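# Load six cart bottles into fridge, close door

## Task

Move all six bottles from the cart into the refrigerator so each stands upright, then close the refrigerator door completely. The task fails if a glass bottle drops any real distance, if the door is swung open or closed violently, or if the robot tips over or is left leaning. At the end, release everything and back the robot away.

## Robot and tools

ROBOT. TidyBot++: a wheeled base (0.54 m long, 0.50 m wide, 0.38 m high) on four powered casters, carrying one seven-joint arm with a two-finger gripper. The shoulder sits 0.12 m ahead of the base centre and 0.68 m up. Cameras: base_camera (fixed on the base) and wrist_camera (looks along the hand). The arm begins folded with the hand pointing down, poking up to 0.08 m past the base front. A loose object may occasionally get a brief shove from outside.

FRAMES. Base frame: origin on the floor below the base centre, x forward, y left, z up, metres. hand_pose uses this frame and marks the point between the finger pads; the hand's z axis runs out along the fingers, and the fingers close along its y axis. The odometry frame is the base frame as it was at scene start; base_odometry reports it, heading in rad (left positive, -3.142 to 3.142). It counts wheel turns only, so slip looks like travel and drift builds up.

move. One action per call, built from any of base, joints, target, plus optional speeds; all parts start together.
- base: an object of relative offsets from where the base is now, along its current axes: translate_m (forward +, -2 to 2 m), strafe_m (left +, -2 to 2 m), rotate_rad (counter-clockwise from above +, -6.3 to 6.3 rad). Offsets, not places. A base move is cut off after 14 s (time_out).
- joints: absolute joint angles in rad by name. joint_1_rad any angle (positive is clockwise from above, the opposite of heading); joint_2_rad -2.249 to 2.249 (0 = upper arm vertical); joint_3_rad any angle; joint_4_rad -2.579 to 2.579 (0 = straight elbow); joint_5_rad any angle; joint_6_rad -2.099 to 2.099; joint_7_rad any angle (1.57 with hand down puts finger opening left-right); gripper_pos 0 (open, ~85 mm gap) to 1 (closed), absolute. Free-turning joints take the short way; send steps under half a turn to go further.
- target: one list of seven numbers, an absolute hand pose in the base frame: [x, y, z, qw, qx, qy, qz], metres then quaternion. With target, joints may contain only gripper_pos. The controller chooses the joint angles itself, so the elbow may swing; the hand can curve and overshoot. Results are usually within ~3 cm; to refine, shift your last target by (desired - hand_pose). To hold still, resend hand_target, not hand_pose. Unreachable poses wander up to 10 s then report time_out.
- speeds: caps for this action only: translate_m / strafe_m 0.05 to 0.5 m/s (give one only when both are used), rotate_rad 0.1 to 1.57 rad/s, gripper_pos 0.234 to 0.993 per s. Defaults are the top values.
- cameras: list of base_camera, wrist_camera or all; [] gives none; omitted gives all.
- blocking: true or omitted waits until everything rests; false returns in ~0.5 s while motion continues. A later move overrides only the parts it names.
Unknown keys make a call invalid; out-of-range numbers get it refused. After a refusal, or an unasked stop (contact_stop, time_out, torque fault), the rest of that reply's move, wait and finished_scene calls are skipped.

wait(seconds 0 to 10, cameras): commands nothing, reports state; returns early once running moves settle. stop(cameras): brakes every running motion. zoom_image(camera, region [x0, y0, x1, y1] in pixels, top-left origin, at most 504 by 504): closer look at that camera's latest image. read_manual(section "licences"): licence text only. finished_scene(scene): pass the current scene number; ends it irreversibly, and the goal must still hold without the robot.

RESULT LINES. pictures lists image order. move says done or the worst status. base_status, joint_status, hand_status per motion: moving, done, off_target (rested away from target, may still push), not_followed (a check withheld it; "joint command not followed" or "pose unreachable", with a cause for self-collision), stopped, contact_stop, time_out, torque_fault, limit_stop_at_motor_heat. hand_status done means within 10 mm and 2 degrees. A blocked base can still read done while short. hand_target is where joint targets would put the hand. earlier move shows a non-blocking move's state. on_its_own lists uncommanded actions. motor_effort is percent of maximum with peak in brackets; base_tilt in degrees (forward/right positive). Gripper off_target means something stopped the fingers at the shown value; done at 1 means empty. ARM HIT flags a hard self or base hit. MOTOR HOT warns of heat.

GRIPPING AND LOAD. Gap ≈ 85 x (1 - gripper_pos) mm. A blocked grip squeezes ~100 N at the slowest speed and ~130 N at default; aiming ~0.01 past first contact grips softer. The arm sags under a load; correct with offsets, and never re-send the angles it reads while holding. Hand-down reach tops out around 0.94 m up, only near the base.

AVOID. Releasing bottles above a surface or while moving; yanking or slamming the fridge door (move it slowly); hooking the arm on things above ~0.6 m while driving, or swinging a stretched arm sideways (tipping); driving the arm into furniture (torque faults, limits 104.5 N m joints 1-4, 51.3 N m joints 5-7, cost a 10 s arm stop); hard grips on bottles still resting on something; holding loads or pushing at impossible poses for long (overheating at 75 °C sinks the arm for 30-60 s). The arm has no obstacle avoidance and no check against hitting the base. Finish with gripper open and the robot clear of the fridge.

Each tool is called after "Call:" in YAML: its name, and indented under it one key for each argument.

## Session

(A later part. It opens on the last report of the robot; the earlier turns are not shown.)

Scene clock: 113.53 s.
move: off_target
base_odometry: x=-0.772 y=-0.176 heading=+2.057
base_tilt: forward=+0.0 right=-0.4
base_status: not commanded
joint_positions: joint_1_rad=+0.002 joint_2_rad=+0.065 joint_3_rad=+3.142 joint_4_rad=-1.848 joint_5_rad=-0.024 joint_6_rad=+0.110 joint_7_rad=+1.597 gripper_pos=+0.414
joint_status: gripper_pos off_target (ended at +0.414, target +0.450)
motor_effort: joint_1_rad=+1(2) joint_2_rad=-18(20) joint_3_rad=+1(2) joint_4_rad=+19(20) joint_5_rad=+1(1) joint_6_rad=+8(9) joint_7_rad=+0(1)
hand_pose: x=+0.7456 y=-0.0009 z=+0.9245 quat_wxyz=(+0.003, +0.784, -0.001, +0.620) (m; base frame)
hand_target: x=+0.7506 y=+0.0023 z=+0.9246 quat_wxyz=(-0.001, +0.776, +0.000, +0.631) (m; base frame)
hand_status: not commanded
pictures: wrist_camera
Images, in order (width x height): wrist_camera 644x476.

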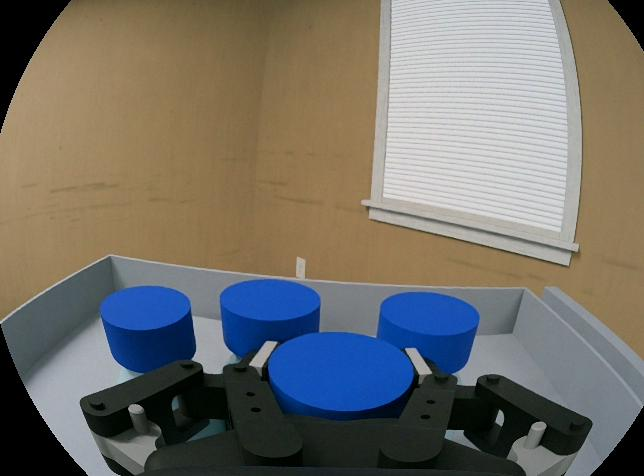

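Call:
move:
  base: {"translate_m": -0.04}
  speeds: {"translate_m": 0.1}
  joints: {"joint_2_rad": 0.033, "joint_4_rad": -1.348, "joint_6_rad": -0.43}
  cameras: ["wrist_camera"]

Call:
move:
  base: {"translate_m": -0.233, "strafe_m": -0.18}
  joints: {"joint_2_rad": 0.0065, "joint_4_rad": -1.23, "joint_6_rad": -0.5375}
  cameras: ["wrist_camera"]

Call:
move:
  base: {"rotate_rad": 2.368}
  speeds: {"rotate_rad": 1.0}
  joints: {"joint_1_rad": 0.44}

Scene clock: 116.17 s.
move: off_target
base_odometry: x=-0.753 y=-0.212 heading=+2.057
base_tilt: forward=+0.0 right=-0.4
base_status: done
joint_positions: joint_1_rad=+0.002 joint_2_rad=+0.062 joint_3_rad=+3.142 joint_4_rad=-1.410 joint_5_rad=-0.024 joint_6_rad=-0.389 joint_7_rad=+1.597 gripper_pos=+0.414
joint_status: joint_4_rad off_target (ended at -1.410, target -1.348); the others done
motor_effort: joint_1_rad=+0(1) joint_2_rad=-25(29) joint_3_rad=+1(2) joint_4_rad=+24(27) joint_5_rad=+0(1) joint_6_rad=+12(14) joint_7_rad=+0(1)
hand_pose: x=+0.7562 y=+0.0029 z=+1.0441 quat_wxyz=(-0.002, +0.802, +0.004, +0.598) (m; base frame)
hand_target: x=+0.7439 y=+0.0023 z=+1.0876 quat_wxyz=(-0.001, +0.787, +0.000, +0.617) (m; base frame)
hand_status: not commanded
pictures: wrist_camera
Images, in order (width x height): wrist_camera 644x476.

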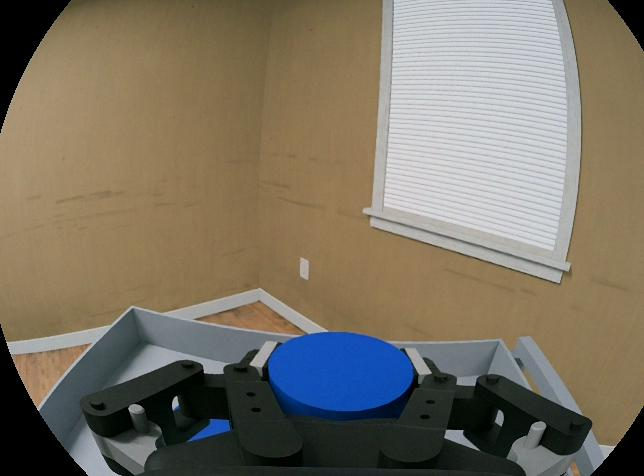

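Scene clock: 118.00 s.
move: done
base_odometry: x=-0.485 y=-0.334 heading=+2.057
base_tilt: forward=+0.0 right=-0.4
base_status: done
joint_positions: joint_1_rad=+0.003 joint_2_rad=+0.030 joint_3_rad=+3.142 joint_4_rad=-1.288 joint_5_rad=-0.024 joint_6_rad=-0.500 joint_7_rad=+1.597 gripper_pos=+0.414
joint_status: all done
motor_effort: joint_1_rad=+0(2) joint_2_rad=-24(28) joint_3_rad=+1(3) joint_4_rad=+24(26) joint_5_rad=+0(1) joint_6_rad=+12(13) joint_7_rad=+0(1)
hand_pose: x=+0.7379 y=+0.0027 z=+1.1049 quat_wxyz=(-0.002, +0.789, +0.004, +0.614) (m; base frame)
hand_target: x=+0.7236 y=+0.0023 z=+1.1429 quat_wxyz=(-0.001, +0.775, +0.000, +0.632) (m; base frame)
hand_status: not commanded
pictures: wrist_camera
Images, in order (width x height): wrist_camera 644x476.

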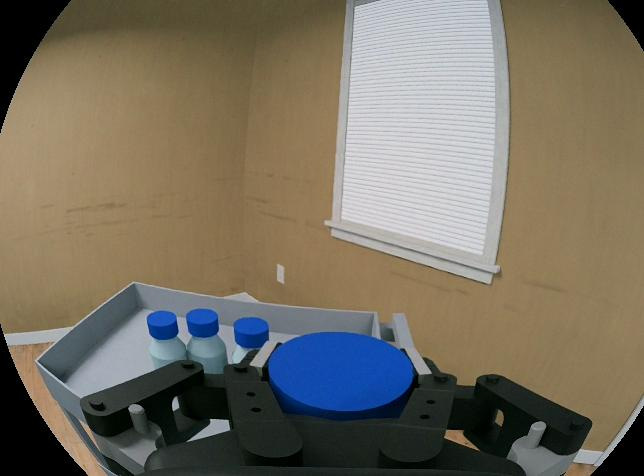

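Scene clock: 121.50 s.
move: done
base_odometry: x=-0.485 y=-0.334 heading=-1.859
base_tilt: forward=+0.0 right=-0.4
base_status: done
joint_positions: joint_1_rad=+0.434 joint_2_rad=+0.030 joint_3_rad=+3.139 joint_4_rad=-1.288 joint_5_rad=-0.023 joint_6_rad=-0.501 joint_7_rad=+1.597 gripper_pos=+0.414
joint_status: all done
motor_effort: joint_1_rad=+0(4) joint_2_rad=-23(26) joint_3_rad=+1(5) joint_4_rad=+24(25) joint_5_rad=+0(1) joint_6_rad=+12(13) joint_7_rad=+0(1)
hand_pose: x=+0.6831 y=-0.2546 z=+1.1047 quat_wxyz=(+0.129, +0.772, -0.164, +0.601) (m; base frame)
hand_target: x=+0.6670 y=-0.2554 z=+1.1429 quat_wxyz=(+0.137, +0.757, -0.169, +0.617) (m; base frame)
hand_status: not commanded
pictures: base_camera, wrist_camera
Images, in order (width x height): base_camera 644x364, wrist_camera 644x476.

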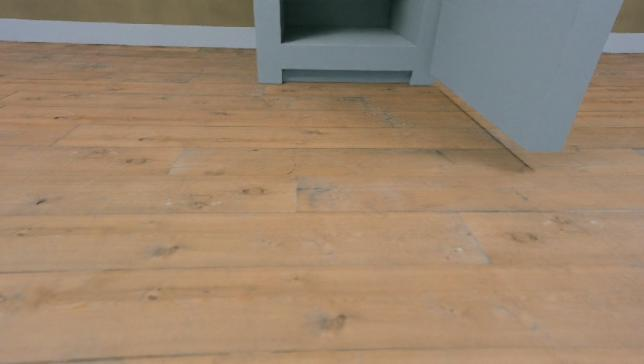

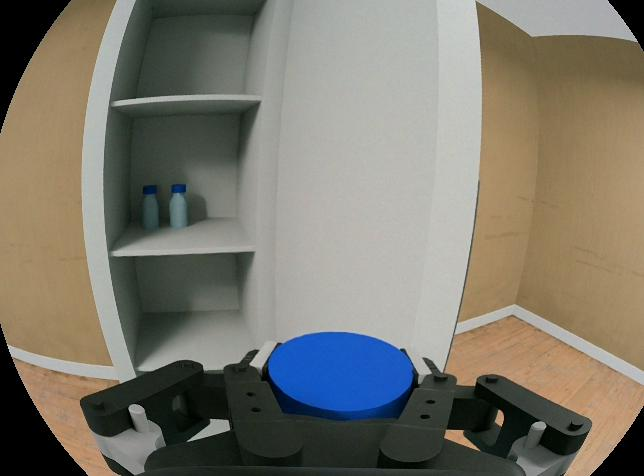

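Call:
move:
  base: {"translate_m": 0.76}

Scene clock: 124.73 s.
move: done
base_odometry: x=-0.701 y=-1.062 heading=-1.858
base_tilt: forward=+0.0 right=-0.4
base_status: done
joint_positions: joint_1_rad=+0.436 joint_2_rad=+0.027 joint_3_rad=+3.139 joint_4_rad=-1.287 joint_5_rad=-0.023 joint_6_rad=-0.503 joint_7_rad=+1.597 gripper_pos=+0.414
joint_status: not commanded
motor_effort: joint_1_rad=+0(1) joint_2_rad=-24(27) joint_3_rad=+1(2) joint_4_rad=+24(25) joint_5_rad=+0(1) joint_6_rad=+12(13) joint_7_rad=+0(1)
hand_pose: x=+0.6814 y=-0.2547 z=+1.1062 quat_wxyz=(+0.129, +0.771, -0.164, +0.601) (m; base frame)
hand_target: x=+0.6670 y=-0.2554 z=+1.1429 quat_wxyz=(+0.137, +0.757, -0.169, +0.617) (m; base frame)
hand_status: not commanded
pictures: base_camera, wrist_camera
Images, in order (width x height): base_camera 644x364, wrist_camera 644x476.

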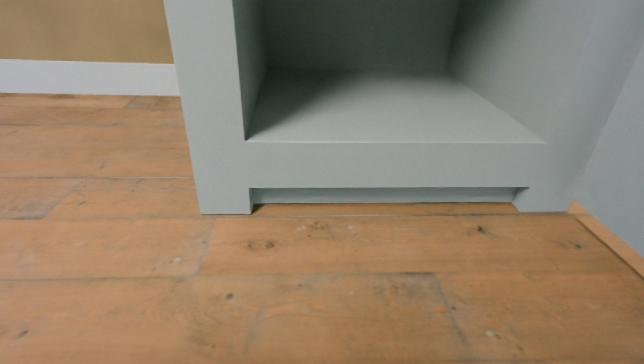

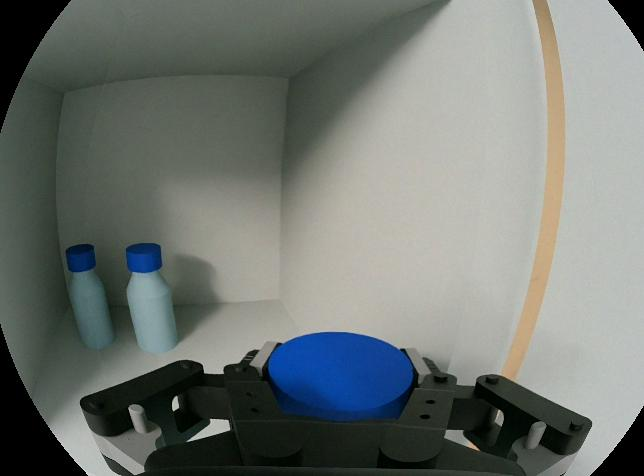

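Call:
move:
  base: {"translate_m": 0.34}
  speeds: {"translate_m": 0.3}
  joints: {"joint_2_rad": -0.02, "joint_4_rad": -1.40, "joint_6_rad": -0.31}
  cameras: ["wrist_camera"]

Call:
move:
  joints: {"joint_4_rad": -1.45, "joint_6_rad": -0.26}
  cameras: []

Scene clock: 127.23 s.
move: done
base_odometry: x=-0.798 y=-1.389 heading=-1.857
base_tilt: forward=+0.0 right=-0.4
base_status: done
joint_positions: joint_1_rad=+0.436 joint_2_rad=+0.006 joint_3_rad=+3.139 joint_4_rad=-1.416 joint_5_rad=-0.023 joint_6_rad=-0.395 joint_7_rad=+1.597 gripper_pos=+0.414
joint_status: all done
motor_effort: joint_1_rad=+0(1) joint_2_rad=-24(27) joint_3_rad=+1(2) joint_4_rad=+25(26) joint_5_rad=+0(1) joint_6_rad=+12(13) joint_7_rad=+0(1)
hand_pose: x=+0.6790 y=-0.2548 z=+1.0732 quat_wxyz=(+0.130, +0.771, -0.165, +0.601) (m; base frame)
hand_target: x=+0.6713 y=-0.2574 z=+1.1251 quat_wxyz=(+0.144, +0.730, -0.163, +0.648) (m; base frame)
hand_status: not commanded
pictures: wrist_camera
Images, in order (width x height): wrist_camera 644x476.

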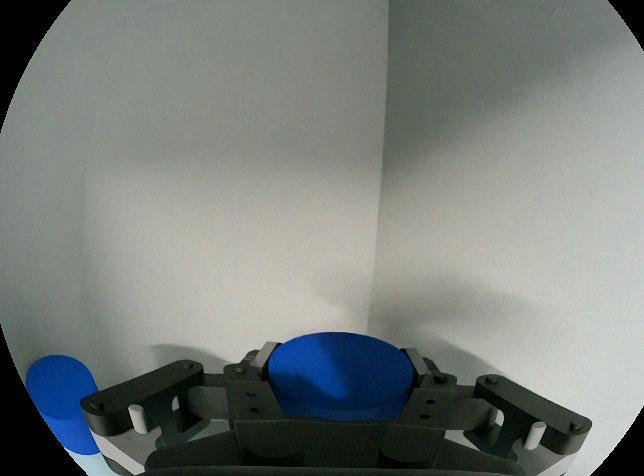

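Scene clock: 128.23 s.
move: done
base_odometry: x=-0.798 y=-1.389 heading=-1.857
base_tilt: forward=+0.0 right=-0.4
base_status: not commanded
joint_positions: joint_1_rad=+0.436 joint_2_rad=+0.006 joint_3_rad=+3.139 joint_4_rad=-1.465 joint_5_rad=-0.023 joint_6_rad=-0.344 joint_7_rad=+1.597 gripper_pos=+0.414
joint_status: all done
motor_effort: joint_1_rad=+0(1) joint_2_rad=-23(25) joint_3_rad=+0(2) joint_4_rad=+24(26) joint_5_rad=+0(1) joint_6_rad=+12(13) joint_7_rad=+0(0)
hand_pose: x=+0.6808 y=-0.2560 z=+1.0586 quat_wxyz=(+0.131, +0.770, -0.166, +0.602) (m; base frame)
hand_target: x=+0.6736 y=-0.2585 z=+1.1096 quat_wxyz=(+0.144, +0.730, -0.163, +0.648) (m; base frame)
hand_status: not commanded
pictures: none
No camera images: "cameras" was empty.

Call:
move:
  joints: {"joint_4_rad": -1.48, "joint_6_rad": -0.23}
  cameras: []

Call:
move:
  joints: {"joint_4_rad": -1.51, "joint_6_rad": -0.2}
  cameras: []

Call:
move:
  joints: {"joint_4_rad": -1.54, "joint_6_rad": -0.175}
  cameras: ["wrist_camera"]

Scene clock: 129.37 s.
move: done
base_odometry: x=-0.798 y=-1.389 heading=-1.857
base_tilt: forward=+0.0 right=-0.4
base_status: not commanded
joint_positions: joint_1_rad=+0.436 joint_2_rad=+0.006 joint_3_rad=+3.139 joint_4_rad=-1.489 joint_5_rad=-0.023 joint_6_rad=-0.309 joint_7_rad=+1.597 gripper_pos=+0.414
joint_status: all done
motor_effort: joint_1_rad=+0(1) joint_2_rad=-23(24) joint_3_rad=+1(1) joint_4_rad=+25(25) joint_5_rad=+0(0) joint_6_rad=+12(13) joint_7_rad=+0(1)
hand_pose: x=+0.6819 y=-0.2568 z=+1.0546 quat_wxyz=(+0.132, +0.767, -0.165, +0.606) (m; base frame)
hand_target: x=+0.6747 y=-0.2590 z=+1.1002 quat_wxyz=(+0.144, +0.730, -0.163, +0.648) (m; base frame)
hand_status: not commanded
pictures: none
No camera images: "cameras" was empty.

Scene clock: 130.00 s.
move: done
base_odometry: x=-0.798 y=-1.389 heading=-1.857
base_tilt: forward=+0.0 right=-0.4
base_status: not commanded
joint_positions: joint_1_rad=+0.436 joint_2_rad=+0.000 joint_3_rad=+3.139 joint_4_rad=-1.511 joint_5_rad=-0.023 joint_6_rad=-0.275 joint_7_rad=+1.597 gripper_pos=+0.414
joint_status: all done
motor_effort: joint_1_rad=+1(1) joint_2_rad=-21(23) joint_3_rad=+1(2) joint_4_rad=+22(25) joint_5_rad=+0(1) joint_6_rad=+11(12) joint_7_rad=+0(0)
hand_pose: x=+0.6812 y=-0.2567 z=+1.0549 quat_wxyz=(+0.134, +0.761, -0.164, +0.613) (m; base frame)
hand_target: x=+0.6755 y=-0.2594 z=+1.0908 quat_wxyz=(+0.144, +0.730, -0.163, +0.648) (m; base frame)
hand_status: not commanded
pictures: none
No camera images: "cameras" was empty.

Scene clock: 130.63 s.
move: done
base_odometry: x=-0.798 y=-1.389 heading=-1.857
base_tilt: forward=+0.0 right=-0.4
base_status: not commanded
joint_positions: joint_1_rad=+0.436 joint_2_rad=-0.007 joint_3_rad=+3.139 joint_4_rad=-1.533 joint_5_rad=-0.023 joint_6_rad=-0.243 joint_7_rad=+1.597 gripper_pos=+0.414
joint_status: all done
motor_effort: joint_1_rad=+1(2) joint_2_rad=-19(20) joint_3_rad=+3(3) joint_4_rad=+22(23) joint_5_rad=+1(1) joint_6_rad=+10(11) joint_7_rad=+0(0)
hand_pose: x=+0.6795 y=-0.2562 z=+1.0554 quat_wxyz=(+0.135, +0.756, -0.163, +0.619) (m; base frame)
hand_target: x=+0.6759 y=-0.2596 z=+1.0799 quat_wxyz=(+0.144, +0.732, -0.163, +0.646) (m; base frame)
hand_status: not commanded
pictures: wrist_camera
Images, in order (width x height): wrist_camera 644x476.

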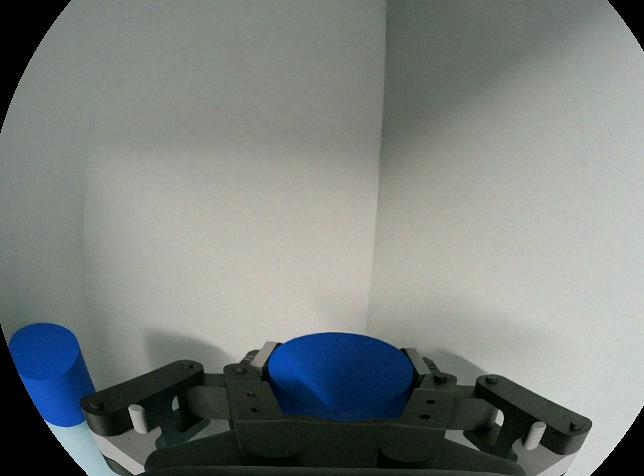

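Call:
move:
  joints: {"joint_4_rad": -1.565, "joint_6_rad": -0.165}
  cameras: []

Call:
move:
  joints: {"gripper_pos": 0.2}
  speeds: {"gripper_pos": 0.234}
  cameras: ["wrist_camera"]

Call:
move:
  base: {"translate_m": -0.45}
  speeds: {"translate_m": 0.4}
  cameras: ["wrist_camera"]

Scene clock: 131.47 s.
move: done
base_odometry: x=-0.798 y=-1.389 heading=-1.857
base_tilt: forward=+0.0 right=-0.4
base_status: not commanded
joint_positions: joint_1_rad=+0.436 joint_2_rad=-0.013 joint_3_rad=+3.139 joint_4_rad=-1.548 joint_5_rad=-0.023 joint_6_rad=-0.222 joint_7_rad=+1.597 gripper_pos=+0.414
joint_status: all done
motor_effort: joint_1_rad=+2(2) joint_2_rad=-18(19) joint_3_rad=+3(3) joint_4_rad=+20(22) joint_5_rad=+1(1) joint_6_rad=+9(11) joint_7_rad=+1(1)
hand_pose: x=+0.6779 y=-0.2556 z=+1.0558 quat_wxyz=(+0.136, +0.753, -0.163, +0.623) (m; base frame)
hand_target: x=+0.6756 y=-0.2594 z=+1.0674 quat_wxyz=(+0.142, +0.736, -0.164, +0.641) (m; base frame)
hand_status: not commanded
pictures: none
No camera images: "cameras" was empty.

Scene clock: 132.87 s.
move: done
base_odometry: x=-0.798 y=-1.389 heading=-1.857
base_tilt: forward=+0.0 right=-0.4
base_status: not commanded
joint_positions: joint_1_rad=+0.436 joint_2_rad=-0.013 joint_3_rad=+3.139 joint_4_rad=-1.548 joint_5_rad=-0.023 joint_6_rad=-0.221 joint_7_rad=+1.597 gripper_pos=+0.200
joint_status: all done
motor_effort: joint_1_rad=+0(2) joint_2_rad=-19(19) joint_3_rad=+0(3) joint_4_rad=+20(21) joint_5_rad=+0(1) joint_6_rad=+8(9) joint_7_rad=+0(1)
hand_pose: x=+0.6779 y=-0.2556 z=+1.0561 quat_wxyz=(+0.136, +0.752, -0.163, +0.624) (m; base frame)
hand_target: x=+0.6756 y=-0.2594 z=+1.0674 quat_wxyz=(+0.142, +0.736, -0.164, +0.641) (m; base frame)
hand_status: not commanded
pictures: wrist_camera
Images, in order (width x height): wrist_camera 644x476.

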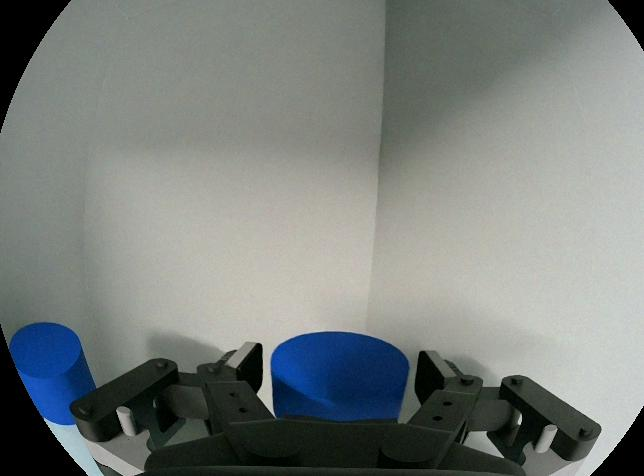

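Scene clock: 135.23 s.
move: done
base_odometry: x=-0.671 y=-0.957 heading=-1.856
base_tilt: forward=+0.0 right=-0.4
base_status: done
joint_positions: joint_1_rad=+0.438 joint_2_rad=-0.022 joint_3_rad=+3.139 joint_4_rad=-1.551 joint_5_rad=-0.023 joint_6_rad=-0.219 joint_7_rad=+1.597 gripper_pos=+0.200
joint_status: not commanded
motor_effort: joint_1_rad=+0(2) joint_2_rad=-18(22) joint_3_rad=+0(3) joint_4_rad=+21(21) joint_5_rad=+0(1) joint_6_rad=+8(9) joint_7_rad=-1(1)
hand_pose: x=+0.6742 y=-0.2553 z=+1.0611 quat_wxyz=(+0.138, +0.749, -0.163, +0.627) (m; base frame)
hand_target: x=+0.6756 y=-0.2594 z=+1.0674 quat_wxyz=(+0.142, +0.736, -0.164, +0.641) (m; base frame)
hand_status: not commanded
pictures: wrist_camera
Images, in order (width x height): wrist_camera 644x476.

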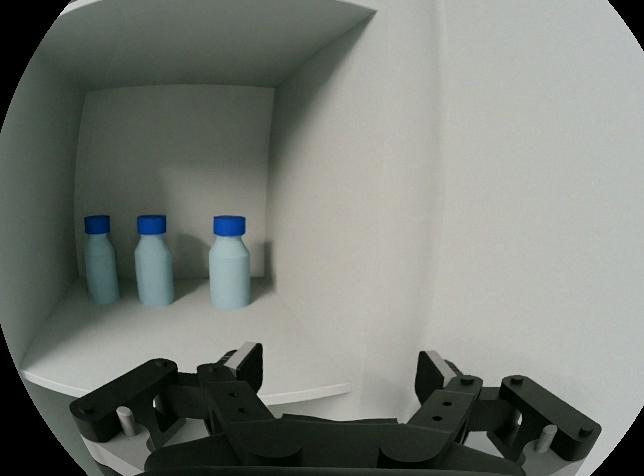

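Call:
move:
  base: {"translate_m": -0.6}
  joints: {"joint_2_rad": -0.3, "joint_4_rad": -1.75, "joint_6_rad": -0.163}
  cameras: []

Call:
move:
  base: {"translate_m": -0.107, "strafe_m": -0.2355, "rotate_rad": -2.37}
  joints: {"joint_1_rad": 0.0, "gripper_pos": 0.28}
  cameras: []

Call:
move:
  joints: {"joint_2_rad": 0.08, "joint_4_rad": -1.845, "joint_6_rad": 0.15}
  cameras: ["wrist_camera"]

Scene clock: 139.43 s.
move: done
base_odometry: x=-0.502 y=-0.381 heading=-1.855
base_tilt: forward=+0.0 right=-0.4
base_status: done
joint_positions: joint_1_rad=+0.438 joint_2_rad=-0.299 joint_3_rad=+3.139 joint_4_rad=-1.733 joint_5_rad=-0.023 joint_6_rad=-0.218 joint_7_rad=+1.597 gripper_pos=+0.200
joint_status: all done
motor_effort: joint_1_rad=+0(2) joint_2_rad=-9(22) joint_3_rad=+1(3) joint_4_rad=+20(21) joint_5_rad=+0(1) joint_6_rad=+9(9) joint_7_rad=+0(1)
hand_pose: x=+0.5714 y=-0.2072 z=+1.1019 quat_wxyz=(+0.146, +0.718, -0.156, +0.662) (m; base frame)
hand_target: x=+0.5712 y=-0.2103 z=+1.1085 quat_wxyz=(+0.150, +0.705, -0.157, +0.675) (m; base frame)
hand_status: not commanded
pictures: none
No camera images: "cameras" was empty.

Scene clock: 142.53 s.
move: done
base_odometry: x=-0.698 y=-0.212 heading=+2.059
base_tilt: forward=+0.0 right=-0.4
base_status: done
joint_positions: joint_1_rad=+0.007 joint_2_rad=-0.299 joint_3_rad=+3.141 joint_4_rad=-1.734 joint_5_rad=-0.023 joint_6_rad=-0.217 joint_7_rad=+1.597 gripper_pos=+0.279
joint_status: all done
motor_effort: joint_1_rad=+0(4) joint_2_rad=-9(12) joint_3_rad=+1(6) joint_4_rad=+20(21) joint_5_rad=+0(1) joint_6_rad=+8(9) joint_7_rad=+0(1)
hand_pose: x=+0.6166 y=+0.0001 z=+1.1014 quat_wxyz=(+0.001, +0.735, +0.001, +0.678) (m; base frame)
hand_target: x=+0.6177 y=+0.0023 z=+1.1085 quat_wxyz=(-0.001, +0.722, +0.000, +0.692) (m; base frame)
hand_status: not commanded
pictures: none
No camera images: "cameras" was empty.

Scene clock: 144.27 s.
move: done
base_odometry: x=-0.698 y=-0.212 heading=+2.059
base_tilt: forward=+0.0 right=-0.4
base_status: not commanded
joint_positions: joint_1_rad=+0.007 joint_2_rad=+0.065 joint_3_rad=+3.141 joint_4_rad=-1.835 joint_5_rad=-0.023 joint_6_rad=+0.090 joint_7_rad=+1.597 gripper_pos=+0.279
joint_status: all done
motor_effort: joint_1_rad=+0(1) joint_2_rad=-20(23) joint_3_rad=+1(3) joint_4_rad=+19(21) joint_5_rad=+0(1) joint_6_rad=+8(10) joint_7_rad=+0(1)
hand_pose: x=+0.7462 y=-0.0029 z=+0.9264 quat_wxyz=(+0.003, +0.786, -0.002, +0.618) (m; base frame)
hand_target: x=+0.7523 y=+0.0023 z=+0.9290 quat_wxyz=(-0.001, +0.776, +0.000, +0.631) (m; base frame)
hand_status: not commanded
pictures: wrist_camera
Images, in order (width x height): wrist_camera 644x476.

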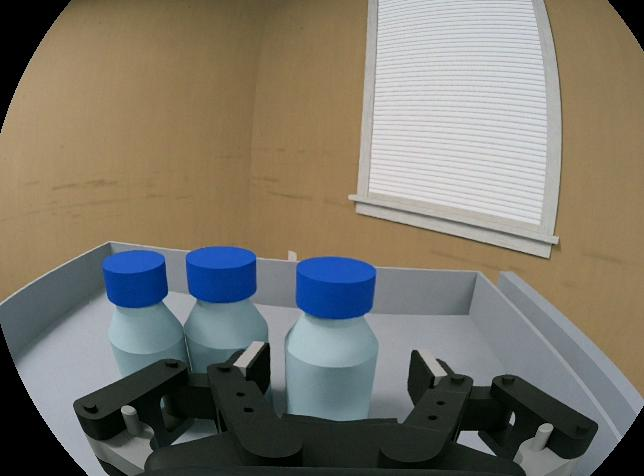

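Call:
move:
  base: {"translate_m":0.1,"strafe_m":0.003}
  speeds: {"translate_m":0.15}

Scene clock: 147.07 s.
move: done
base_odometry: x=-0.747 y=-0.125 heading=+2.058
base_tilt: forward=+0.0 right=-0.4
base_status: done
joint_positions: joint_1_rad=+0.003 joint_2_rad=+0.065 joint_3_rad=+3.141 joint_4_rad=-1.836 joint_5_rad=-0.023 joint_6_rad=+0.093 joint_7_rad=+1.597 gripper_pos=+0.279
joint_status: not commanded
motor_effort: joint_1_rad=+0(2) joint_2_rad=-20(23) joint_3_rad=+1(3) joint_4_rad=+19(21) joint_5_rad=+0(1) joint_6_rad=+8(9) joint_7_rad=+0(1)
hand_pose: x=+0.7465 y=-0.0005 z=+0.9268 quat_wxyz=(+0.002, +0.786, +0.000, +0.619) (m; base frame)
hand_target: x=+0.7523 y=+0.0023 z=+0.9290 quat_wxyz=(-0.001, +0.776, +0.000, +0.631) (m; base frame)
hand_status: not commanded
pictures: base_camera, wrist_camera
Images, in order (width x height): base_camera 644x364, wrist_camera 644x476.

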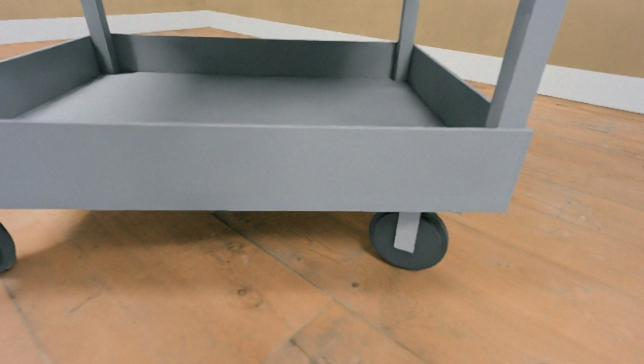

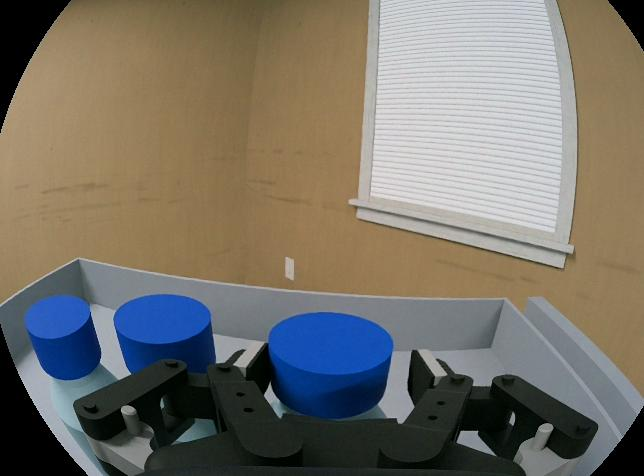

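Call:
move:
  base: {"translate_m":0.026,"strafe_m":0.003}
  speeds: {"translate_m":0.1}

Call:
move:
  joints: {"joint_1_rad":0,"joint_2_rad":0.08,"joint_3_rad":3.14,"joint_4_rad":-1.86,"joint_5_rad":0,"joint_6_rad":0.165,"joint_7_rad":1.57}

Scene clock: 148.07 s.
move: done
base_odometry: x=-0.762 y=-0.103 heading=+2.058
base_tilt: forward=+0.0 right=-0.4
base_status: done
joint_positions: joint_1_rad=+0.002 joint_2_rad=+0.070 joint_3_rad=+3.141 joint_4_rad=-1.836 joint_5_rad=-0.023 joint_6_rad=+0.096 joint_7_rad=+1.597 gripper_pos=+0.279
joint_status: not commanded
motor_effort: joint_1_rad=+0(2) joint_2_rad=-20(23) joint_3_rad=+0(3) joint_4_rad=+19(20) joint_5_rad=+1(1) joint_6_rad=+8(9) joint_7_rad=+0(1)
hand_pose: x=+0.7478 y=+0.0000 z=+0.9240 quat_wxyz=(+0.002, +0.787, +0.000, +0.617) (m; base frame)
hand_target: x=+0.7523 y=+0.0023 z=+0.9290 quat_wxyz=(-0.001, +0.776, +0.000, +0.631) (m; base frame)
hand_status: not commanded
pictures: base_camera, wrist_camera
Images, in order (width x height): base_camera 644x364, wrist_camera 644x476.

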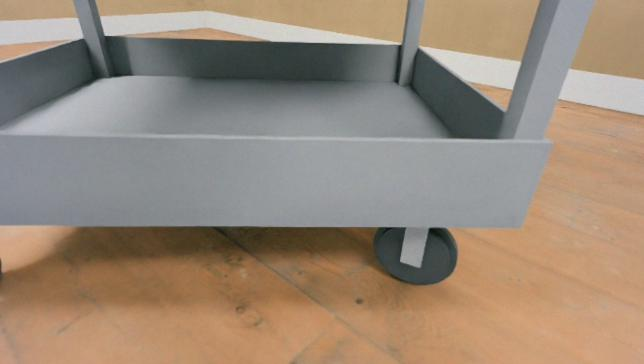

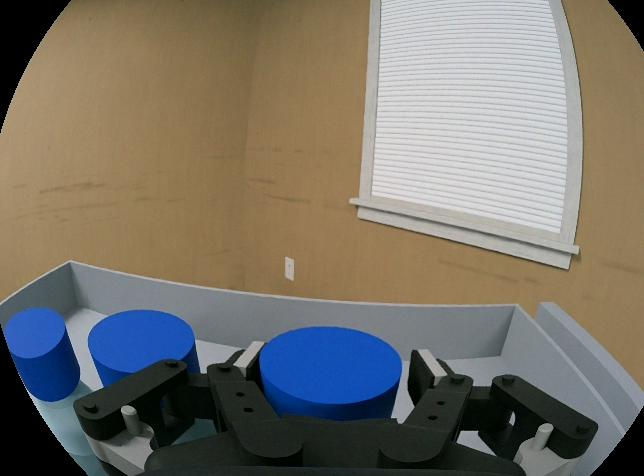

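Scene clock: 148.63 s.
move: done
base_odometry: x=-0.762 y=-0.103 heading=+2.058
base_tilt: forward=+0.0 right=-0.4
base_status: not commanded
joint_positions: joint_1_rad=+0.002 joint_2_rad=+0.070 joint_3_rad=+3.141 joint_4_rad=-1.848 joint_5_rad=-0.023 joint_6_rad=+0.110 joint_7_rad=+1.597 gripper_pos=+0.279
joint_status: all done
motor_effort: joint_1_rad=+0(1) joint_2_rad=-20(21) joint_3_rad=+1(2) joint_4_rad=+19(20) joint_5_rad=+1(1) joint_6_rad=+9(9) joint_7_rad=+0(1)
hand_pose: x=+0.7467 y=-0.0001 z=+0.9213 quat_wxyz=(+0.002, +0.786, +0.000, +0.618) (m; base frame)
hand_target: x=+0.7506 y=+0.0023 z=+0.9246 quat_wxyz=(-0.001, +0.776, +0.000, +0.631) (m; base frame)
hand_status: not commanded
pictures: base_camera, wrist_camera
Images, in order (width x height): base_camera 644x364, wrist_camera 644x476.

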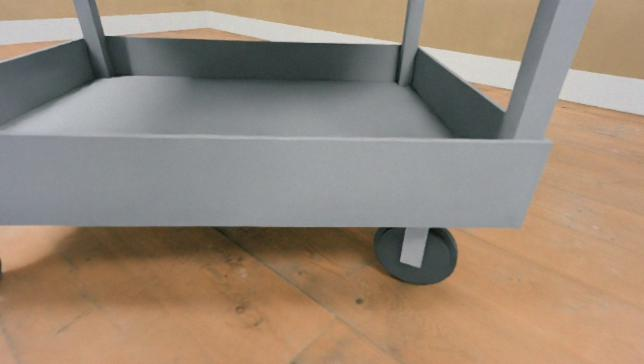

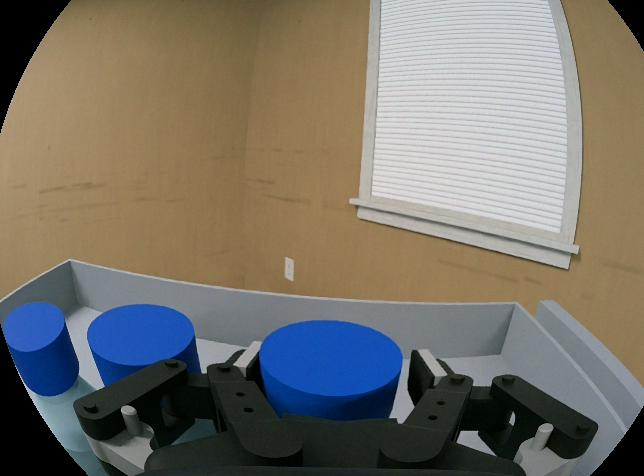

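Call:
move:
  base: {"translate_m":0.003,"strafe_m":0.004}
  speeds: {"translate_m":0.1}
  cameras: []

Call:
move:
  joints: {"gripper_pos":0.45}
  speeds: {"gripper_pos":0.234}
  cameras: ["wrist_camera"]

Scene clock: 149.43 s.
move: done
base_odometry: x=-0.767 y=-0.102 heading=+2.057
base_tilt: forward=+0.0 right=-0.4
base_status: done
joint_positions: joint_1_rad=+0.003 joint_2_rad=+0.070 joint_3_rad=+3.141 joint_4_rad=-1.848 joint_5_rad=-0.023 joint_6_rad=+0.111 joint_7_rad=+1.597 gripper_pos=+0.279
joint_status: not commanded
motor_effort: joint_1_rad=+0(3) joint_2_rad=-20(23) joint_3_rad=+0(2) joint_4_rad=+19(20) joint_5_rad=+0(1) joint_6_rad=+8(9) joint_7_rad=+0(1)
hand_pose: x=+0.7468 y=-0.0008 z=+0.9215 quat_wxyz=(+0.003, +0.786, -0.001, +0.619) (m; base frame)
hand_target: x=+0.7506 y=+0.0023 z=+0.9246 quat_wxyz=(-0.001, +0.776, +0.000, +0.631) (m; base frame)
hand_status: not commanded
pictures: none
No camera images: "cameras" was empty.

Scene clock: 150.47 s.
move: off_target
base_odometry: x=-0.767 y=-0.102 heading=+2.057
base_tilt: forward=+0.0 right=-0.4
base_status: not commanded
joint_positions: joint_1_rad=+0.001 joint_2_rad=+0.070 joint_3_rad=+3.141 joint_4_rad=-1.848 joint_5_rad=-0.023 joint_6_rad=+0.112 joint_7_rad=+1.597 gripper_pos=+0.414
joint_status: gripper_pos off_target (ended at +0.414, target +0.450)
motor_effort: joint_1_rad=+1(2) joint_2_rad=-19(21) joint_3_rad=+2(2) joint_4_rad=+18(19) joint_5_rad=+0(1) joint_6_rad=+8(9) joint_7_rad=+0(0)
hand_pose: x=+0.7468 y=+0.0006 z=+0.9219 quat_wxyz=(+0.002, +0.785, +0.000, +0.619) (m; base frame)
hand_target: x=+0.7506 y=+0.0023 z=+0.9246 quat_wxyz=(-0.001, +0.776, +0.000, +0.631) (m; base frame)
hand_status: not commanded
pictures: wrist_camera
Images, in order (width x height): wrist_camera 644x476.

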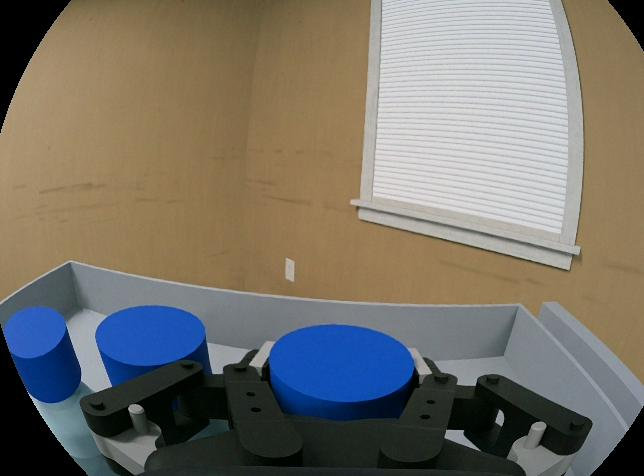

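Call:
move:
  base: {"translate_m":-0.04}
  speeds: {"translate_m":0.1}
  joints: {"joint_1_rad":0,"joint_2_rad":0.033,"joint_3_rad":3.14,"joint_4_rad":-1.348,"joint_5_rad":0,"joint_6_rad":-0.43,"joint_7_rad":1.57}
  cameras: []

Call:
move:
  joints: {"joint_1_rad":0,"joint_2_rad":0.0065,"joint_3_rad":3.14,"joint_4_rad":-1.23,"joint_5_rad":0,"joint_6_rad":-0.5375,"joint_7_rad":1.57}
  cameras: ["wrist_camera"]

Scene clock: 152.83 s.
move: off_target
base_odometry: x=-0.749 y=-0.138 heading=+2.057
base_tilt: forward=+0.0 right=-0.4
base_status: done
joint_positions: joint_1_rad=+0.001 joint_2_rad=+0.063 joint_3_rad=+3.141 joint_4_rad=-1.409 joint_5_rad=-0.023 joint_6_rad=-0.389 joint_7_rad=+1.597 gripper_pos=+0.414
joint_status: joint_4_rad off_target (ended at -1.409, target -1.348); the others done
motor_effort: joint_1_rad=+0(2) joint_2_rad=-25(30) joint_3_rad=+1(3) joint_4_rad=+24(26) joint_5_rad=+0(1) joint_6_rad=+12(13) joint_7_rad=+0(1)
hand_pose: x=+0.7566 y=+0.0042 z=+1.0435 quat_wxyz=(-0.002, +0.802, +0.004, +0.597) (m; base frame)
hand_target: x=+0.7439 y=+0.0023 z=+1.0876 quat_wxyz=(-0.001, +0.787, +0.000, +0.617) (m; base frame)
hand_status: not commanded
pictures: none
No camera images: "cameras" was empty.

Scene clock: 154.17 s.
move: done
base_odometry: x=-0.749 y=-0.138 heading=+2.057
base_tilt: forward=+0.0 right=-0.4
base_status: not commanded
joint_positions: joint_1_rad=+0.001 joint_2_rad=+0.034 joint_3_rad=+3.141 joint_4_rad=-1.288 joint_5_rad=-0.023 joint_6_rad=-0.499 joint_7_rad=+1.597 gripper_pos=+0.414
joint_status: all done
motor_effort: joint_1_rad=+0(1) joint_2_rad=-24(27) joint_3_rad=+1(2) joint_4_rad=+24(26) joint_5_rad=+0(1) joint_6_rad=+12(13) joint_7_rad=+0(1)
hand_pose: x=+0.7398 y=+0.0049 z=+1.1027 quat_wxyz=(-0.003, +0.790, +0.006, +0.613) (m; base frame)
hand_target: x=+0.7236 y=+0.0023 z=+1.1429 quat_wxyz=(-0.001, +0.775, +0.000, +0.632) (m; base frame)
hand_status: not commanded
pictures: wrist_camera
Images, in order (width x height): wrist_camera 644x476.

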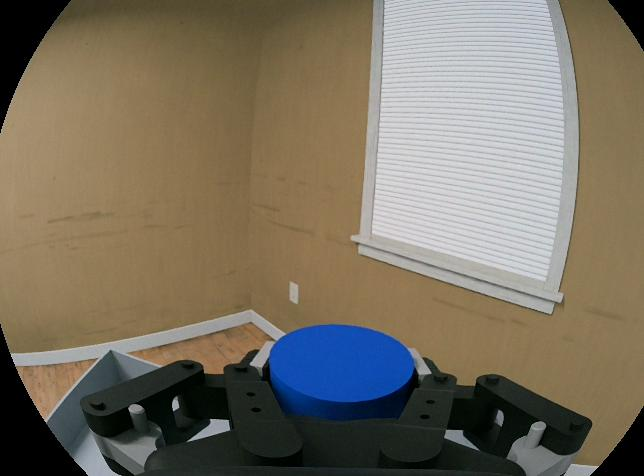

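Call:
move:
  base: {"translate_m":-0.296,"strafe_m":-0.142,"rotate_rad":2.368}
  speeds: {"rotate_rad":1.0}
  joints: {"joint_1_rad":0.44,"joint_2_rad":0.0065,"joint_3_rad":3.14,"joint_4_rad":-1.23,"joint_5_rad":0,"joint_6_rad":-0.5375,"joint_7_rad":1.57}

Scene clock: 158.30 s.
move: done
base_odometry: x=-0.485 y=-0.333 heading=-1.859
base_tilt: forward=+0.0 right=-0.4
base_status: done
joint_positions: joint_1_rad=+0.436 joint_2_rad=+0.022 joint_3_rad=+3.140 joint_4_rad=-1.286 joint_5_rad=-0.022 joint_6_rad=-0.504 joint_7_rad=+1.597 gripper_pos=+0.414
joint_status: all done
motor_effort: joint_1_rad=+0(3) joint_2_rad=-23(28) joint_3_rad=+1(4) joint_4_rad=+24(26) joint_5_rad=+0(1) joint_6_rad=+12(13) joint_7_rad=+0(1)
hand_pose: x=+0.6789 y=-0.2546 z=+1.1101 quat_wxyz=(+0.131, +0.770, -0.164, +0.603) (m; base frame)
hand_target: x=+0.6670 y=-0.2554 z=+1.1429 quat_wxyz=(+0.137, +0.757, -0.169, +0.617) (m; base frame)
hand_status: not commanded
pictures: base_camera, wrist_camera
Images, in order (width x height): base_camera 644x364, wrist_camera 644x476.

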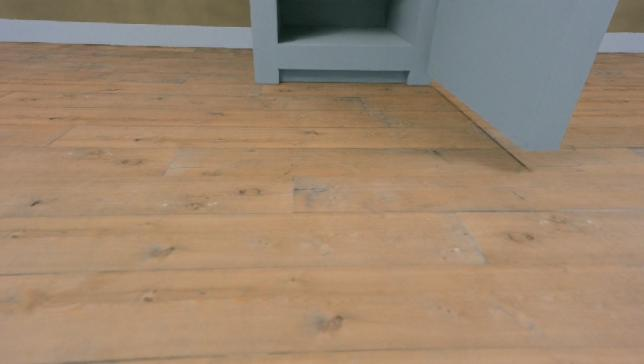

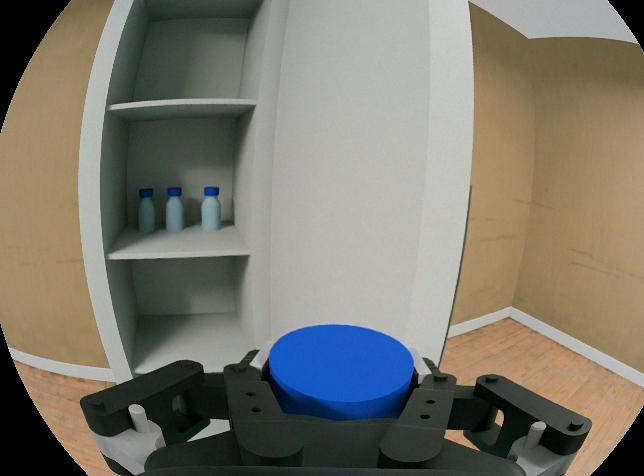

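Call:
move:
  base: {"translate_m":0.72}

Scene clock: 161.20 s.
move: done
base_odometry: x=-0.689 y=-1.023 heading=-1.858
base_tilt: forward=+0.0 right=-0.4
base_status: done
joint_positions: joint_1_rad=+0.437 joint_2_rad=+0.022 joint_3_rad=+3.140 joint_4_rad=-1.285 joint_5_rad=-0.022 joint_6_rad=-0.505 joint_7_rad=+1.597 gripper_pos=+0.414
joint_status: not commanded
motor_effort: joint_1_rad=+0(1) joint_2_rad=-23(27) joint_3_rad=+1(2) joint_4_rad=+24(25) joint_5_rad=+0(1) joint_6_rad=+12(13) joint_7_rad=+0(1)
hand_pose: x=+0.6787 y=-0.2550 z=+1.1098 quat_wxyz=(+0.131, +0.770, -0.164, +0.603) (m; base frame)
hand_target: x=+0.6670 y=-0.2554 z=+1.1429 quat_wxyz=(+0.137, +0.757, -0.169, +0.617) (m; base frame)
hand_status: not commanded
pictures: base_camera, wrist_camera
Images, in order (width x height): base_camera 644x364, wrist_camera 644x476.

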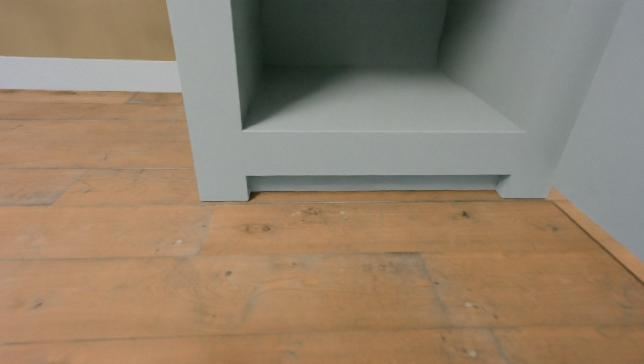

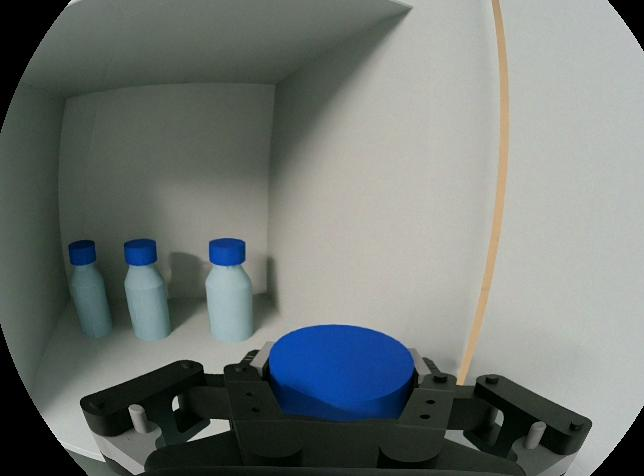

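Call:
move:
  base: {"translate_m":0.237}
  speeds: {"translate_m":0.25}
  joints: {"joint_1_rad":0.44,"joint_2_rad":-0.02,"joint_3_rad":3.14,"joint_4_rad":-1.40,"joint_5_rad":0,"joint_6_rad":-0.31,"joint_7_rad":1.57}

Scene clock: 163.40 s.
move: done
base_odometry: x=-0.756 y=-1.251 heading=-1.857
base_tilt: forward=+0.0 right=-0.4
base_status: done
joint_positions: joint_1_rad=+0.437 joint_2_rad=+0.007 joint_3_rad=+3.140 joint_4_rad=-1.417 joint_5_rad=-0.022 joint_6_rad=-0.395 joint_7_rad=+1.597 gripper_pos=+0.414
joint_status: all done
motor_effort: joint_1_rad=+0(2) joint_2_rad=-23(27) joint_3_rad=+0(2) joint_4_rad=+24(26) joint_5_rad=+0(1) joint_6_rad=+12(13) joint_7_rad=+0(1)
hand_pose: x=+0.6787 y=-0.2562 z=+1.0724 quat_wxyz=(+0.131, +0.771, -0.166, +0.600) (m; base frame)
hand_target: x=+0.6713 y=-0.2574 z=+1.1251 quat_wxyz=(+0.144, +0.730, -0.163, +0.648) (m; base frame)
hand_status: not commanded
pictures: base_camera, wrist_camera
Images, in order (width x height): base_camera 644x364, wrist_camera 644x476.

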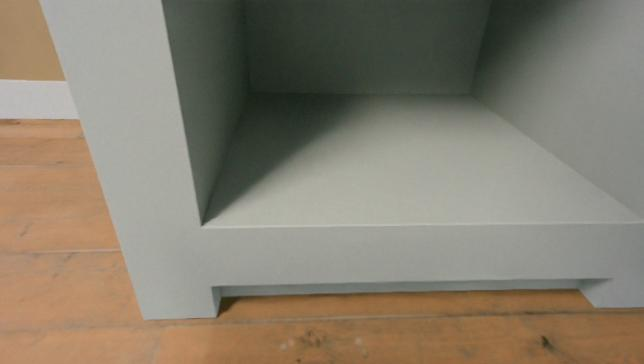

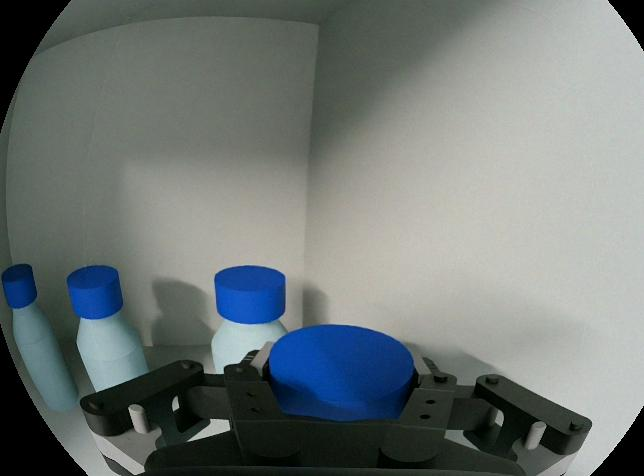

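Call:
move:
  joints: {"joint_1_rad":0.44,"joint_2_rad":-0.02,"joint_3_rad":3.14,"joint_4_rad":-1.45,"joint_5_rad":0,"joint_6_rad":-0.26,"joint_7_rad":1.57}
  cameras: []

Call:
move:
  joints: {"joint_1_rad":0.44,"joint_2_rad":-0.02,"joint_3_rad":3.14,"joint_4_rad":-1.48,"joint_5_rad":0,"joint_6_rad":-0.23,"joint_7_rad":1.57}
  cameras: []

Call:
move:
  joints: {"joint_1_rad":0.44,"joint_2_rad":-0.02,"joint_3_rad":3.14,"joint_4_rad":-1.51,"joint_5_rad":0,"joint_6_rad":-0.20,"joint_7_rad":1.57}
  cameras: ["wrist_camera"]

Scene clock: 164.80 s.
move: done
base_odometry: x=-0.756 y=-1.251 heading=-1.857
base_tilt: forward=+0.0 right=-0.4
base_status: not commanded
joint_positions: joint_1_rad=+0.437 joint_2_rad=+0.007 joint_3_rad=+3.140 joint_4_rad=-1.465 joint_5_rad=-0.022 joint_6_rad=-0.344 joint_7_rad=+1.597 gripper_pos=+0.414
joint_status: all done
motor_effort: joint_1_rad=+0(1) joint_2_rad=-23(25) joint_3_rad=+1(2) joint_4_rad=+25(26) joint_5_rad=+0(1) joint_6_rad=+12(13) joint_7_rad=+0(1)
hand_pose: x=+0.6804 y=-0.2573 z=+1.0579 quat_wxyz=(+0.132, +0.771, -0.166, +0.601) (m; base frame)
hand_target: x=+0.6736 y=-0.2585 z=+1.1096 quat_wxyz=(+0.144, +0.730, -0.163, +0.648) (m; base frame)
hand_status: not commanded
pictures: none
No camera images: "cameras" was empty.

Scene clock: 165.43 s.
move: done
base_odometry: x=-0.756 y=-1.251 heading=-1.857
base_tilt: forward=+0.0 right=-0.4
base_status: not commanded
joint_positions: joint_1_rad=+0.437 joint_2_rad=+0.007 joint_3_rad=+3.140 joint_4_rad=-1.491 joint_5_rad=-0.022 joint_6_rad=-0.311 joint_7_rad=+1.597 gripper_pos=+0.414
joint_status: all done
motor_effort: joint_1_rad=+0(1) joint_2_rad=-22(24) joint_3_rad=+1(2) joint_4_rad=+24(26) joint_5_rad=+0(2) joint_6_rad=+12(13) joint_7_rad=+0(1)
hand_pose: x=+0.6815 y=-0.2580 z=+1.0522 quat_wxyz=(+0.132, +0.768, -0.166, +0.604) (m; base frame)
hand_target: x=+0.6747 y=-0.2590 z=+1.1002 quat_wxyz=(+0.144, +0.730, -0.163, +0.648) (m; base frame)
hand_status: not commanded
pictures: none
No camera images: "cameras" was empty.

Scene clock: 166.07 s.
move: done
base_odometry: x=-0.756 y=-1.251 heading=-1.857
base_tilt: forward=+0.0 right=-0.4
base_status: not commanded
joint_positions: joint_1_rad=+0.437 joint_2_rad=+0.002 joint_3_rad=+3.140 joint_4_rad=-1.512 joint_5_rad=-0.022 joint_6_rad=-0.277 joint_7_rad=+1.597 gripper_pos=+0.414
joint_status: all done
motor_effort: joint_1_rad=+0(1) joint_2_rad=-21(23) joint_3_rad=+1(2) joint_4_rad=+23(24) joint_5_rad=+0(1) joint_6_rad=+11(12) joint_7_rad=+0(1)
hand_pose: x=+0.6810 y=-0.2581 z=+1.0524 quat_wxyz=(+0.134, +0.763, -0.165, +0.611) (m; base frame)
hand_target: x=+0.6755 y=-0.2594 z=+1.0908 quat_wxyz=(+0.144, +0.730, -0.163, +0.648) (m; base frame)
hand_status: not commanded
pictures: wrist_camera
Images, in order (width x height): wrist_camera 644x476.

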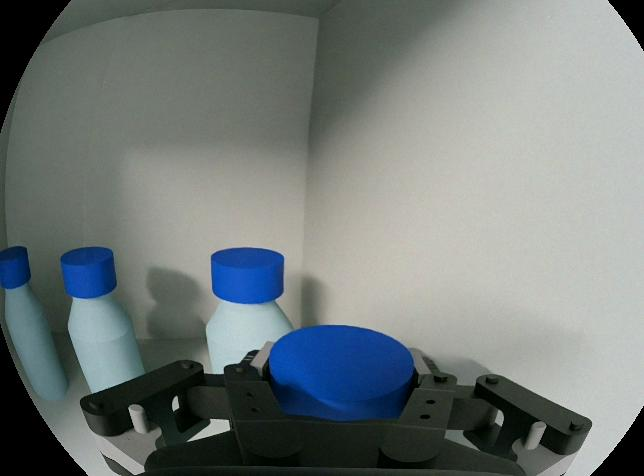

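Call:
move:
  joints: {"joint_1_rad":0.44,"joint_2_rad":-0.02,"joint_3_rad":3.14,"joint_4_rad":-1.54,"joint_5_rad":0,"joint_6_rad":-0.175,"joint_7_rad":1.57}
  cameras: []

Call:
move:
  joints: {"joint_1_rad":0.44,"joint_2_rad":-0.02,"joint_3_rad":3.14,"joint_4_rad":-1.565,"joint_5_rad":0,"joint_6_rad":-0.165,"joint_7_rad":1.57}
  cameras: []

Scene clock: 166.93 s.
move: done
base_odometry: x=-0.756 y=-1.251 heading=-1.857
base_tilt: forward=+0.0 right=-0.4
base_status: not commanded
joint_positions: joint_1_rad=+0.437 joint_2_rad=-0.005 joint_3_rad=+3.140 joint_4_rad=-1.534 joint_5_rad=-0.022 joint_6_rad=-0.245 joint_7_rad=+1.597 gripper_pos=+0.414
joint_status: all done
motor_effort: joint_1_rad=+1(2) joint_2_rad=-19(21) joint_3_rad=+2(3) joint_4_rad=+22(23) joint_5_rad=+1(2) joint_6_rad=+11(11) joint_7_rad=+0(1)
hand_pose: x=+0.6794 y=-0.2576 z=+1.0529 quat_wxyz=(+0.136, +0.758, -0.164, +0.617) (m; base frame)
hand_target: x=+0.6759 y=-0.2596 z=+1.0799 quat_wxyz=(+0.144, +0.732, -0.163, +0.646) (m; base frame)
hand_status: not commanded
pictures: none
No camera images: "cameras" was empty.

Scene clock: 167.53 s.
move: done
base_odometry: x=-0.756 y=-1.251 heading=-1.857
base_tilt: forward=+0.0 right=-0.4
base_status: not commanded
joint_positions: joint_1_rad=+0.437 joint_2_rad=-0.011 joint_3_rad=+3.140 joint_4_rad=-1.550 joint_5_rad=-0.022 joint_6_rad=-0.224 joint_7_rad=+1.597 gripper_pos=+0.414
joint_status: all done
motor_effort: joint_1_rad=+2(3) joint_2_rad=-18(20) joint_3_rad=+2(3) joint_4_rad=+21(23) joint_5_rad=+2(2) joint_6_rad=+9(10) joint_7_rad=+0(1)
hand_pose: x=+0.6778 y=-0.2570 z=+1.0533 quat_wxyz=(+0.137, +0.754, -0.164, +0.621) (m; base frame)
hand_target: x=+0.6756 y=-0.2594 z=+1.0674 quat_wxyz=(+0.142, +0.736, -0.164, +0.641) (m; base frame)
hand_status: not commanded
pictures: none
No camera images: "cameras" was empty.

Call:
move:
  joints: {"gripper_pos":0.2}
  speeds: {"gripper_pos":0.234}
  cameras: ["wrist_camera"]

Scene clock: 169.07 s.
move: done
base_odometry: x=-0.756 y=-1.251 heading=-1.857
base_tilt: forward=+0.0 right=-0.4
base_status: not commanded
joint_positions: joint_1_rad=+0.437 joint_2_rad=-0.011 joint_3_rad=+3.140 joint_4_rad=-1.550 joint_5_rad=-0.022 joint_6_rad=-0.222 joint_7_rad=+1.597 gripper_pos=+0.200
joint_status: all done
motor_effort: joint_1_rad=+1(2) joint_2_rad=-18(19) joint_3_rad=+1(3) joint_4_rad=+20(21) joint_5_rad=+0(1) joint_6_rad=+8(9) joint_7_rad=+0(1)
hand_pose: x=+0.6780 y=-0.2570 z=+1.0540 quat_wxyz=(+0.137, +0.753, -0.163, +0.622) (m; base frame)
hand_target: x=+0.6756 y=-0.2594 z=+1.0674 quat_wxyz=(+0.142, +0.736, -0.164, +0.641) (m; base frame)
hand_status: not commanded
pictures: wrist_camera
Images, in order (width x height): wrist_camera 644x476.

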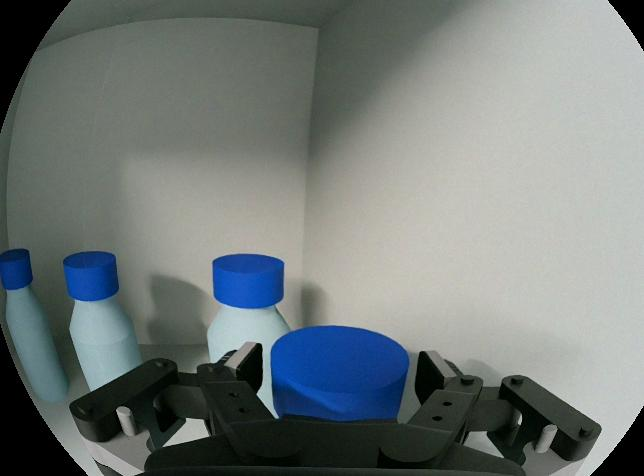

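Call:
move:
  base: {"translate_m":-0.11,"strafe_m":0.052}
  speeds: {"translate_m":0.15}
  cameras: ["wrist_camera"]

Scene clock: 170.97 s.
move: done
base_odometry: x=-0.675 y=-1.160 heading=-1.857
base_tilt: forward=+0.0 right=-0.4
base_status: done
joint_positions: joint_1_rad=+0.438 joint_2_rad=-0.026 joint_3_rad=+3.140 joint_4_rad=-1.551 joint_5_rad=-0.022 joint_6_rad=-0.220 joint_7_rad=+1.597 gripper_pos=+0.200
joint_status: not commanded
motor_effort: joint_1_rad=+0(2) joint_2_rad=-18(22) joint_3_rad=+0(3) joint_4_rad=+20(21) joint_5_rad=+0(1) joint_6_rad=+9(9) joint_7_rad=+0(1)
hand_pose: x=+0.6730 y=-0.2550 z=+1.0625 quat_wxyz=(+0.139, +0.749, -0.163, +0.628) (m; base frame)
hand_target: x=+0.6756 y=-0.2594 z=+1.0674 quat_wxyz=(+0.142, +0.736, -0.164, +0.641) (m; base frame)
hand_status: not commanded
pictures: wrist_camera
Images, in order (width x height): wrist_camera 644x476.

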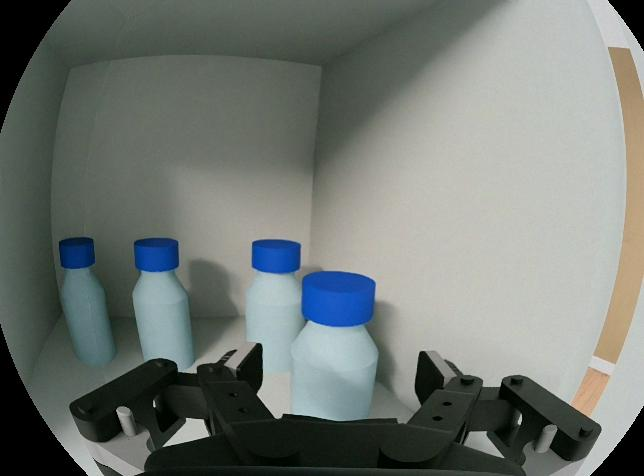

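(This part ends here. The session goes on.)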